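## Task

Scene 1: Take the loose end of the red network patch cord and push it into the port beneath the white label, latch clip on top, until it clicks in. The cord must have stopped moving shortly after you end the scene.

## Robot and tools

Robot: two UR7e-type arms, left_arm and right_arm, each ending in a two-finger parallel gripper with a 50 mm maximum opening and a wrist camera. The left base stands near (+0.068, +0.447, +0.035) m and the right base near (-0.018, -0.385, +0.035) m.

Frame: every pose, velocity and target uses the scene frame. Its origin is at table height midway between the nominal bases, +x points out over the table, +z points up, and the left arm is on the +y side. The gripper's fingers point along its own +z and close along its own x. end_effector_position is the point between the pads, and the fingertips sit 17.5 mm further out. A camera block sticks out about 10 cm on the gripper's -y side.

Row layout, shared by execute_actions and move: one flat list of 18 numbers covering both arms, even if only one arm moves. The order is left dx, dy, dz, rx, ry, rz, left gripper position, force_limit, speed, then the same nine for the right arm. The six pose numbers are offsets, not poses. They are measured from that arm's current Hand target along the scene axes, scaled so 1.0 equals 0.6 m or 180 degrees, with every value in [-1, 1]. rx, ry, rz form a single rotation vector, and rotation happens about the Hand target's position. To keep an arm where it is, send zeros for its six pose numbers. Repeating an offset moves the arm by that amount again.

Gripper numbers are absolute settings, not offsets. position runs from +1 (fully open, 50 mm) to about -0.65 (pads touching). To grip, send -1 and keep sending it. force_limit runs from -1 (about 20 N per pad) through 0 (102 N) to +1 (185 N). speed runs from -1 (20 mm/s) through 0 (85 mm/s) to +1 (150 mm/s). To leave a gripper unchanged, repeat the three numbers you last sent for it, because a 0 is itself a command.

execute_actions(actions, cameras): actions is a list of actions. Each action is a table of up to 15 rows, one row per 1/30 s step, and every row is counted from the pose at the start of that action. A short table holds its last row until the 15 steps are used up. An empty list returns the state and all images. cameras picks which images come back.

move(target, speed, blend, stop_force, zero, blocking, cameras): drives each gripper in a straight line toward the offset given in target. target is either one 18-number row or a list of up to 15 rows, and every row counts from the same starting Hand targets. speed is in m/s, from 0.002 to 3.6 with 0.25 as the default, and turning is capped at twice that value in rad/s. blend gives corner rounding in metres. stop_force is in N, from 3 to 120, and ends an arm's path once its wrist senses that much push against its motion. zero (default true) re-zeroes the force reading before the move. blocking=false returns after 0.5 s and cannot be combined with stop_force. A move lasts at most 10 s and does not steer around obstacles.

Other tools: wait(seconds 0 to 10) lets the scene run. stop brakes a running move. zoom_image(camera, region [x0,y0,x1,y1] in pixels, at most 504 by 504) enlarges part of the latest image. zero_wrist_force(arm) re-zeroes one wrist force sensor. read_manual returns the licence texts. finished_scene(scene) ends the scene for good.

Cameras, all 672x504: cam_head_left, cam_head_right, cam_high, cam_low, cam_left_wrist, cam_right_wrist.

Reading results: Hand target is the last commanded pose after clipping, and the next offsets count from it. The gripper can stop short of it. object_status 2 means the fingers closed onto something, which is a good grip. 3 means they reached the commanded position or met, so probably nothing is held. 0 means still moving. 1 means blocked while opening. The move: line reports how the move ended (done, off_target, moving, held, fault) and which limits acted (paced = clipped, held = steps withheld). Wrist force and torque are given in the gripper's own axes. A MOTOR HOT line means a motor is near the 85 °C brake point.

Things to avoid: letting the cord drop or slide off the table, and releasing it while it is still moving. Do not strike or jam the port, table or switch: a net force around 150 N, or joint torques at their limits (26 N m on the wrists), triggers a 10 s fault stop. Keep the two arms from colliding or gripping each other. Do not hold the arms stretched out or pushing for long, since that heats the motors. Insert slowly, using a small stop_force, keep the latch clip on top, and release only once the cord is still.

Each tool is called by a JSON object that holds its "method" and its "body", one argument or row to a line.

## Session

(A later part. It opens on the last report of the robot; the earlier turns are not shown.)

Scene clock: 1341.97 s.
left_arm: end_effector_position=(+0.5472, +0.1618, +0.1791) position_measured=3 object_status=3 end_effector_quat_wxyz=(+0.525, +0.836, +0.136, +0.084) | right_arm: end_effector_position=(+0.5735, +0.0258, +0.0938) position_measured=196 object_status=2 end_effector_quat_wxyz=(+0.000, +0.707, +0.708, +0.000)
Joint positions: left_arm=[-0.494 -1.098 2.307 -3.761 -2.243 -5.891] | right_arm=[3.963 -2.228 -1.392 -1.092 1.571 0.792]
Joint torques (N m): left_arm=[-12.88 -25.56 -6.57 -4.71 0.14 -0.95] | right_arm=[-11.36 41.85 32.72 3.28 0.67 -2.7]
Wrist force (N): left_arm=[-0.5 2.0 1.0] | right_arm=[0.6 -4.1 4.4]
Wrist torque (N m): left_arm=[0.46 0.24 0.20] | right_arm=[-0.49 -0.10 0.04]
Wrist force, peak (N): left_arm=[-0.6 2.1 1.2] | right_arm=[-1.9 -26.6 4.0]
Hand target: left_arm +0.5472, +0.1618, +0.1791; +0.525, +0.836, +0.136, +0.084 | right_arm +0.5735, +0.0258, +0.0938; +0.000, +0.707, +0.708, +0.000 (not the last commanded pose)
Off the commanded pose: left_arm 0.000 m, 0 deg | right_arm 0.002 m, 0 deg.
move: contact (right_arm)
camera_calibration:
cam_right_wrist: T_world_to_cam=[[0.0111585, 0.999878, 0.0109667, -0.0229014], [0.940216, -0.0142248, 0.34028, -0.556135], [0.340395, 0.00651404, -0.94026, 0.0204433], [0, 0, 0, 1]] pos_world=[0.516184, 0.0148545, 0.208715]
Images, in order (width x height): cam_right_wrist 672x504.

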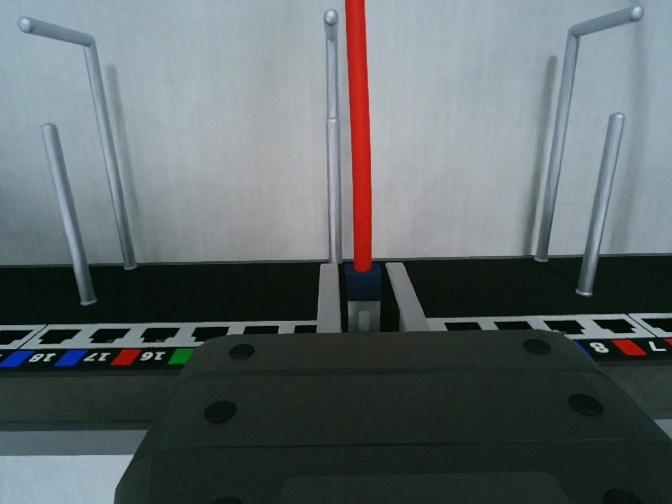

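{"method": "move", "body": {
  "target": [
    [0,0,0,0,0,0,1,1,1,-0.005,0,0,0,0,0,-1,-0.1,-1]
  ],
  "speed": 0.005,
  "stop_force": 8,
  "cameras": ["cam_right_wrist"]
}}

{"method": "zoom_image", "body": {
  "camera": "cam_right_wrist",
  "region": [305, 250, 425, 340]
}}

Scene clock: 1349.10 s.
left_arm: end_effector_position=(+0.5472, +0.1618, +0.1791) position_measured=3 object_status=3 end_effector_quat_wxyz=(+0.525, +0.836, +0.136, +0.084) | right_arm: end_effector_position=(+0.5733, +0.0257, +0.0938) position_measured=196 object_status=2 end_effector_quat_wxyz=(+0.000, +0.707, +0.708, +0.000)
Joint positions: left_arm=[-0.494 -1.098 2.307 -3.761 -2.243 -5.891] | right_arm=[3.963 -2.228 -1.393 -1.091 1.571 0.792]
Joint torques (N m): left_arm=[-12.48 -26.69 -7.09 -4.63 0.09 -0.99] | right_arm=[-12.03 42.28 30.31 1.21 0.64 -2.47]
Wrist force (N): left_arm=[-0.6 1.9 0.9] | right_arm=[3.7 1.1 5.3]
Wrist torque (N m): left_arm=[0.44 0.27 0.20] | right_arm=[-0.52 -0.03 -0.01]
Wrist force, peak (N): left_arm=[-1.0 2.1 1.3] | right_arm=[5.5 6.3 7.5]
Hand target: left_arm +0.5472, +0.1618, +0.1791; +0.525, +0.836, +0.136, +0.084 | right_arm +0.5733, +0.0257, +0.0938; +0.000, +0.707, +0.708, +0.000 (not the last commanded pose)
Off the commanded pose: left_arm 0.000 m, 0 deg | right_arm 0.003 m, 0 deg.
move: contact (right_arm)
camera_calibration:
cam_right_wrist: T_world_to_cam=[[0.0111237, 0.999877, 0.0110618, -0.0228012], [0.940185, -0.0142251, 0.340368, -0.55595], [0.340483, 0.00661396, -0.940227, 0.0204583], [0, 0, 0, 1]] pos_world=[0.515984, 0.0147547, 0.208715]
Images, in order (width x height): cam_right_wrist 672x504.

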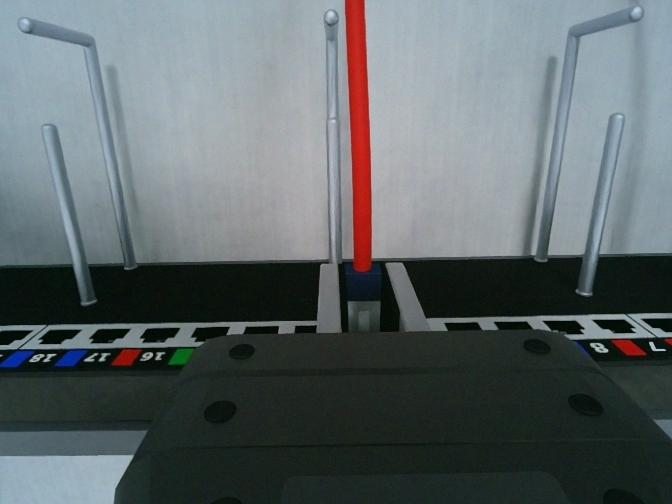

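Scaled by 4.200.

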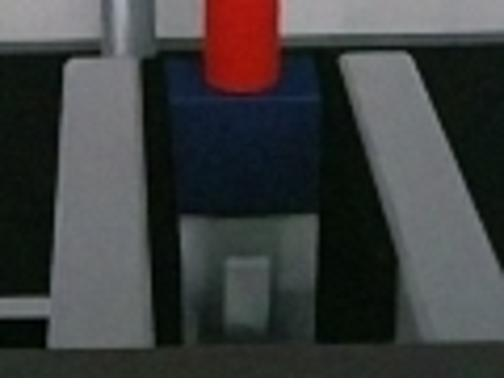

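{"method": "move", "body": {
  "target": [
    [0,0,0,0,0,0,1,1,1,-0.006,0,0,0,0,0,-1,-0.1,-1]
  ],
  "speed": 0.005,
  "stop_force": 16,
  "zero": false,
  "cameras": ["cam_right_wrist","cam_left_wrist"]
}}

{"method": "zoom_image", "body": {
  "camera": "cam_right_wrist",
  "region": [305, 250, 425, 340]
}}

Scene clock: 1357.63 s.
left_arm: end_effector_position=(+0.5472, +0.1618, +0.1791) position_measured=3 object_status=3 end_effector_quat_wxyz=(+0.525, +0.836, +0.136, +0.084) | right_arm: end_effector_position=(+0.5726, +0.0256, +0.0938) position_measured=196 object_status=2 end_effector_quat_wxyz=(+0.000, +0.707, +0.708, +0.000)
Joint positions: left_arm=[-0.494 -1.098 2.307 -3.761 -2.243 -5.891] | right_arm=[3.964 -2.226 -1.395 -1.09 1.571 0.792]
Joint torques (N m): left_arm=[-13.27 -26.23 -7.76 -4.75 0.08 -1.01] | right_arm=[-10.02 39.65 25.36 -1.04 1.12 -2.77]
Wrist force (N): left_arm=[-0.9 1.5 1.3] | right_arm=[7.3 9.0 3.8]
Wrist torque (N m): left_arm=[0.38 0.31 0.20] | right_arm=[-0.49 -0.02 -0.04]
Wrist force, peak (N): left_arm=[-0.7 2.1 1.2] | right_arm=[7.0 15.9 6.8]
Hand target: left_arm +0.5472, +0.1618, +0.1791; +0.525, +0.836, +0.136, +0.084 | right_arm +0.5726, +0.0256, +0.0938; +0.000, +0.707, +0.708, +0.000 (not the last commanded pose)
Off the commanded pose: left_arm 0.000 m, 0 deg | right_arm 0.003 m, 0 deg.
move: contact (right_arm)
camera_calibration:
cam_left_wrist: T_world_to_cam=[[0.950159, 0.311503, -0.0128158, -0.561252], [0.0379473, -0.0747515, 0.99648, -0.170033], [0.309448, -0.947301, -0.0828465, 0.131844], [0, 0, 0, 1]] pos_world=[0.498932, 0.287017, 0.173164]
cam_right_wrist: T_world_to_cam=[[0.0112174, 0.999876, 0.0110969, -0.0227476], [0.94014, -0.014326, 0.340487, -0.55526], [0.340603, 0.00661328, -0.940184, 0.0205326], [0, 0, 0, 1]] pos_world=[0.515284, 0.0146543, 0.208616]
Images, in order (width x height): cam_left_wrist 672x504, cam_right_wrist 672x504.

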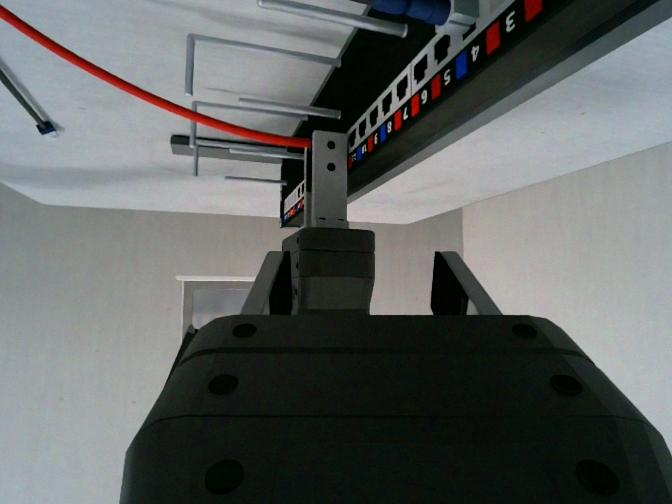

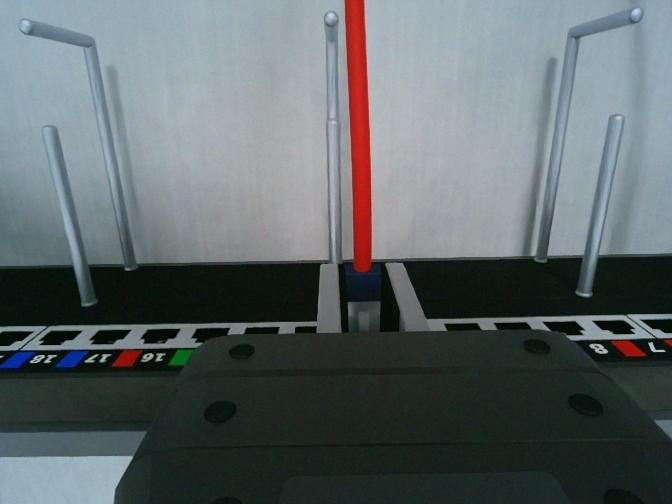

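Scaled by 4.200.

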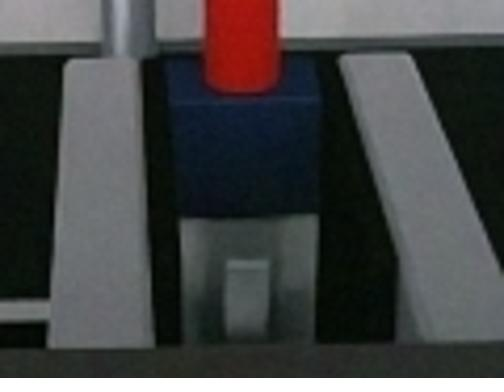

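{"method": "execute_actions", "body": {
  "actions": [
    [[0,0,0,0,0,0,1,1,1,0.0016,0.0003,0,0,0,0,-1,-0.1,-1]],
    [[0,0,0,0,0,0,1,1,1,0,0,0,0,0,0,-0.12,-0.1,-1]],
    [[0,0,0,0,0,0,1,1,1,0,0,0,0,0,0,-0.12,-0.1,-1]]
  ],
  "cameras": ["cam_left_wrist","cam_right_wrist"]
}}

{"method": "zoom_image", "body": {
  "camera": "cam_right_wrist",
  "region": [305, 250, 425, 340]
}}

Scene clock: 1371.00 s.
left_arm: end_effector_position=(+0.5472, +0.1618, +0.1791) position_measured=3 object_status=3 end_effector_quat_wxyz=(+0.525, +0.836, +0.136, +0.084) | right_arm: end_effector_position=(+0.5736, +0.0257, +0.0938) position_measured=171 object_status=3 end_effector_quat_wxyz=(+0.000, +0.707, +0.707, +0.000)
Joint positions: left_arm=[-0.494 -1.098 2.307 -3.761 -2.243 -5.891] | right_arm=[3.963 -2.228 -1.392 -1.092 1.571 0.792]
Joint torques (N m): left_arm=[-13.01 -26.12 -6.6 -4.58 0.07 -0.87] | right_arm=[3.66 47.79 22.09 2.36 0.71 -2.77]
Wrist force (N): left_arm=[-0.8 1.8 1.0] | right_arm=[0.4 -3.9 1.4]
Wrist torque (N m): left_arm=[0.42 0.28 0.20] | right_arm=[-0.62 0.01 0.15]
Wrist force, peak (N): left_arm=[-0.8 2.1 1.4] | right_arm=[-0.2 -13.4 1.9]
Hand target: left_arm +0.5472, +0.1618, +0.1791; +0.525, +0.836, +0.136, +0.084 | right_arm +0.5736, +0.0257, +0.0938; +0.000, +0.707, +0.708, +0.000
Off the commanded pose: left_arm 0.000 m, 0 deg | right_arm 0.000 m, 0 deg.
Step readings (end_effector_position of left_arm | right_arm):
0: (+0.5472, +0.1618, +0.1791) | (+0.5726, +0.0256, +0.0938)
1: (+0.5472, +0.1618, +0.1791) | (+0.5726, +0.0256, +0.0938)
2: (+0.5472, +0.1618, +0.1791) | (+0.5727, +0.0256, +0.0938)
4: (+0.5472, +0.1618, +0.1791) | (+0.5730, +0.0256, +0.0938)
8: (+0.5472, +0.1618, +0.1791) | (+0.5733, +0.0257, +0.0937)
15: (+0.5472, +0.1618, +0.1791) | (+0.5735, +0.0257, +0.0938)
16: (+0.5472, +0.1618, +0.1791) | (+0.5736, +0.0257, +0.0938)
17: (+0.5472, +0.1618, +0.1791) | (+0.5736, +0.0257, +0.0938)
19: (+0.5472, +0.1618, +0.1791) | (+0.5736, +0.0257, +0.0938)
23: (+0.5472, +0.1618, +0.1791) | (+0.5736, +0.0257, +0.0938)
30: (+0.5472, +0.1618, +0.1791) | (+0.5736, +0.0257, +0.0938)
31: (+0.5472, +0.1618, +0.1791) | (+0.5736, +0.0257, +0.0938)
32: (+0.5472, +0.1618, +0.1791) | (+0.5736, +0.0257, +0.0938)
34: (+0.5472, +0.1618, +0.1791) | (+0.5736, +0.0257, +0.0938)
38: (+0.5472, +0.1618, +0.1791) | (+0.5736, +0.0257, +0.0938)
45: (+0.5472, +0.1618, +0.1791) | (+0.5736, +0.0257, +0.0938)
camera_calibration:
cam_left_wrist: T_world_to_cam=[[0.950159, 0.311503, -0.0128158, -0.561252], [0.0379473, -0.0747515, 0.99648, -0.170033], [0.309448, -0.947301, -0.0828465, 0.131844], [0, 0, 0, 1]] pos_world=[0.498932, 0.287017, 0.173164]
cam_right_wrist: T_world_to_cam=[[0.0112174, 0.999876, 0.0110969, -0.0228588], [0.94014, -0.014326, 0.340487, -0.556199], [0.340603, 0.00661328, -0.940184, 0.0201914], [0, 0, 0, 1]] pos_world=[0.516284, 0.0147543, 0.208616]
Images, in order (width x height): cam_left_wrist 672x504, cam_right_wrist 672x504.

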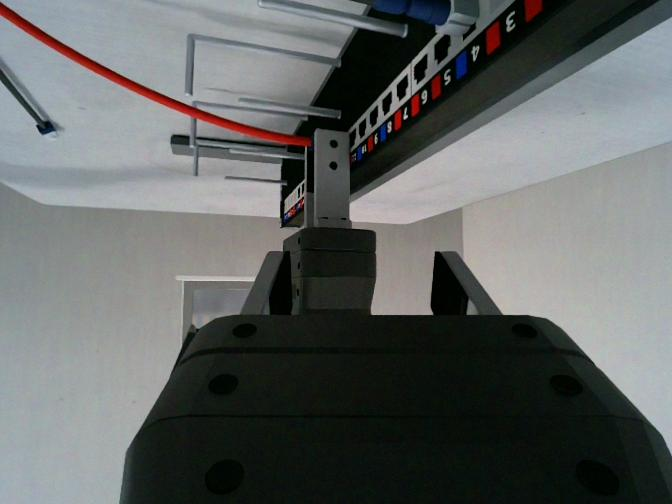

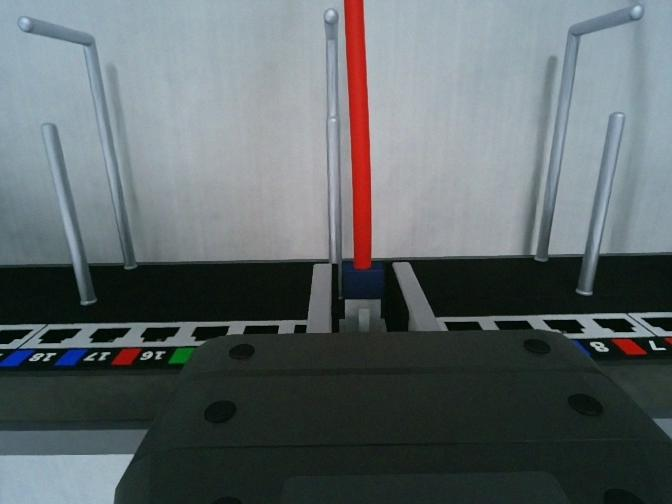

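Scaled by 4.200.

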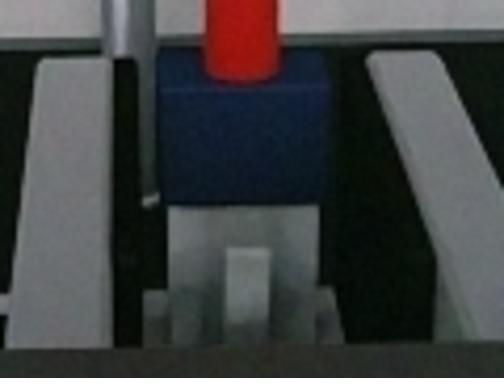

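{"method": "move", "body": {
  "target": [
    [0,0,0,0,0,0,1,1,1,0,0,0.2,0,0,0,-0.12,-0.1,-1],
    [0,0,0,0,0,0,1,1,1,-0.2,-0.1,0.25,0,0,0,-0.12,-0.1,-1]
  ],
  "speed": 0.2,
  "blend": 0.03,
  "cameras": ["cam_left_wrist","cam_right_wrist","cam_head_left"]
}}

{"method": "zoom_image", "body": {
  "camera": "cam_left_wrist",
  "region": [290, 110, 370, 170]
}}

{"method": "zoom_image", "body": {
  "camera": "cam_left_wrist",
  "region": [360, 0, 560, 80]
}}

Scene clock: 1381.97 s.
left_arm: end_effector_position=(+0.5472, +0.1618, +0.1791) position_measured=3 object_status=3 end_effector_quat_wxyz=(+0.525, +0.836, +0.136, +0.084) | right_arm: end_effector_position=(+0.4537, -0.0342, +0.2438) position_measured=171 object_status=3 end_effector_quat_wxyz=(+0.000, +0.707, +0.708, +0.000)
Joint positions: left_arm=[-0.494 -1.098 2.307 -3.761 -2.243 -5.891] | right_arm=[4.038 -1.798 -1.624 -1.29 1.571 0.867]
Joint torques (N m): left_arm=[-12.52 -25.44 -8.31 -4.6 0.04 -0.86] | right_arm=[14.8 39.6 20.09 4.72 -2.7 2.55]
Wrist force (N): left_arm=[-0.8 1.7 1.1] | right_arm=[0.0 -3.7 1.2]
Wrist torque (N m): left_arm=[0.42 0.29 0.20] | right_arm=[-0.61 0.06 0.07]
Wrist force, peak (N): left_arm=[-0.8 2.0 1.4] | right_arm=[-0.7 -5.0 1.1]
Hand target: left_arm +0.5472, +0.1618, +0.1791; +0.525, +0.836, +0.136, +0.084 | right_arm +0.4536, -0.0343, +0.2438; +0.000, +0.707, +0.708, +0.000
Off the commanded pose: left_arm 0.000 m, 0 deg | right_arm 0.000 m, 0 deg.
move: done
camera_calibration:
cam_left_wrist: T_world_to_cam=[[0.950159, 0.311503, -0.0128158, -0.561252], [0.0379473, -0.0747515, 0.99648, -0.170033], [0.309448, -0.947301, -0.0828465, 0.131844], [0, 0, 0, 1]] pos_world=[0.498932, 0.287017, 0.173164]
cam_right_wrist: T_world_to_cam=[[0.0112169, 0.999876, 0.0110954, 0.0367149], [0.940172, -0.0143245, 0.340398, -0.495388], [0.340515, 0.00661337, -0.940216, 0.2025], [0, 0, 0, 1]] pos_world=[0.396384, -0.0451457, 0.358615]
Images, in order (width x height): cam_head_left 672x504, cam_left_wrist 672x504, cam_right_wrist 672x504.

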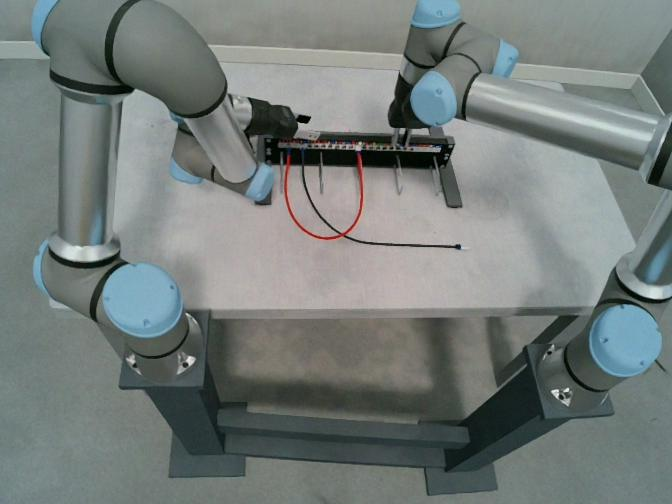

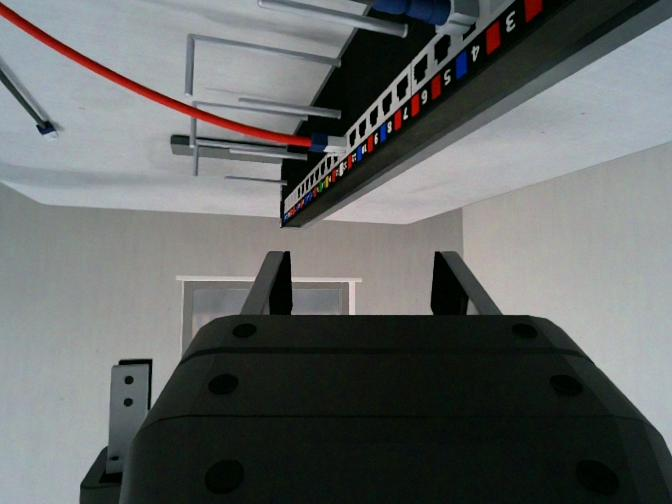

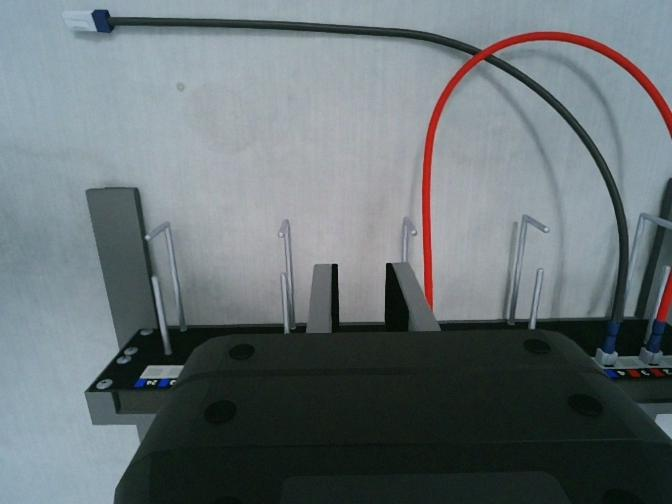

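Scaled by 6.300.

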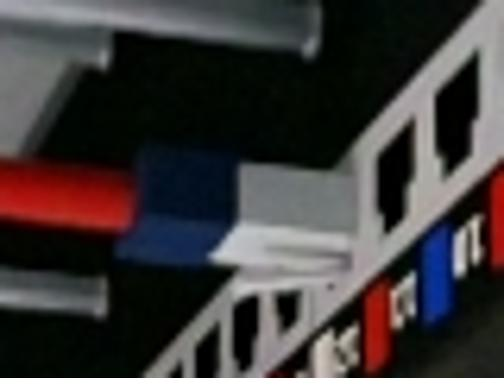

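Scaled by 2.520.

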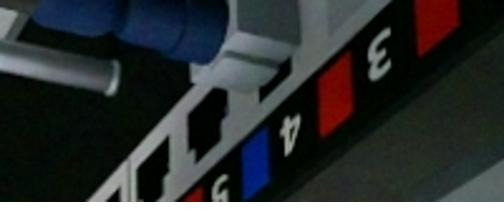

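{"method": "finished_scene", "body": {
  "scene": 1
}}

The scene is finished: the task was done.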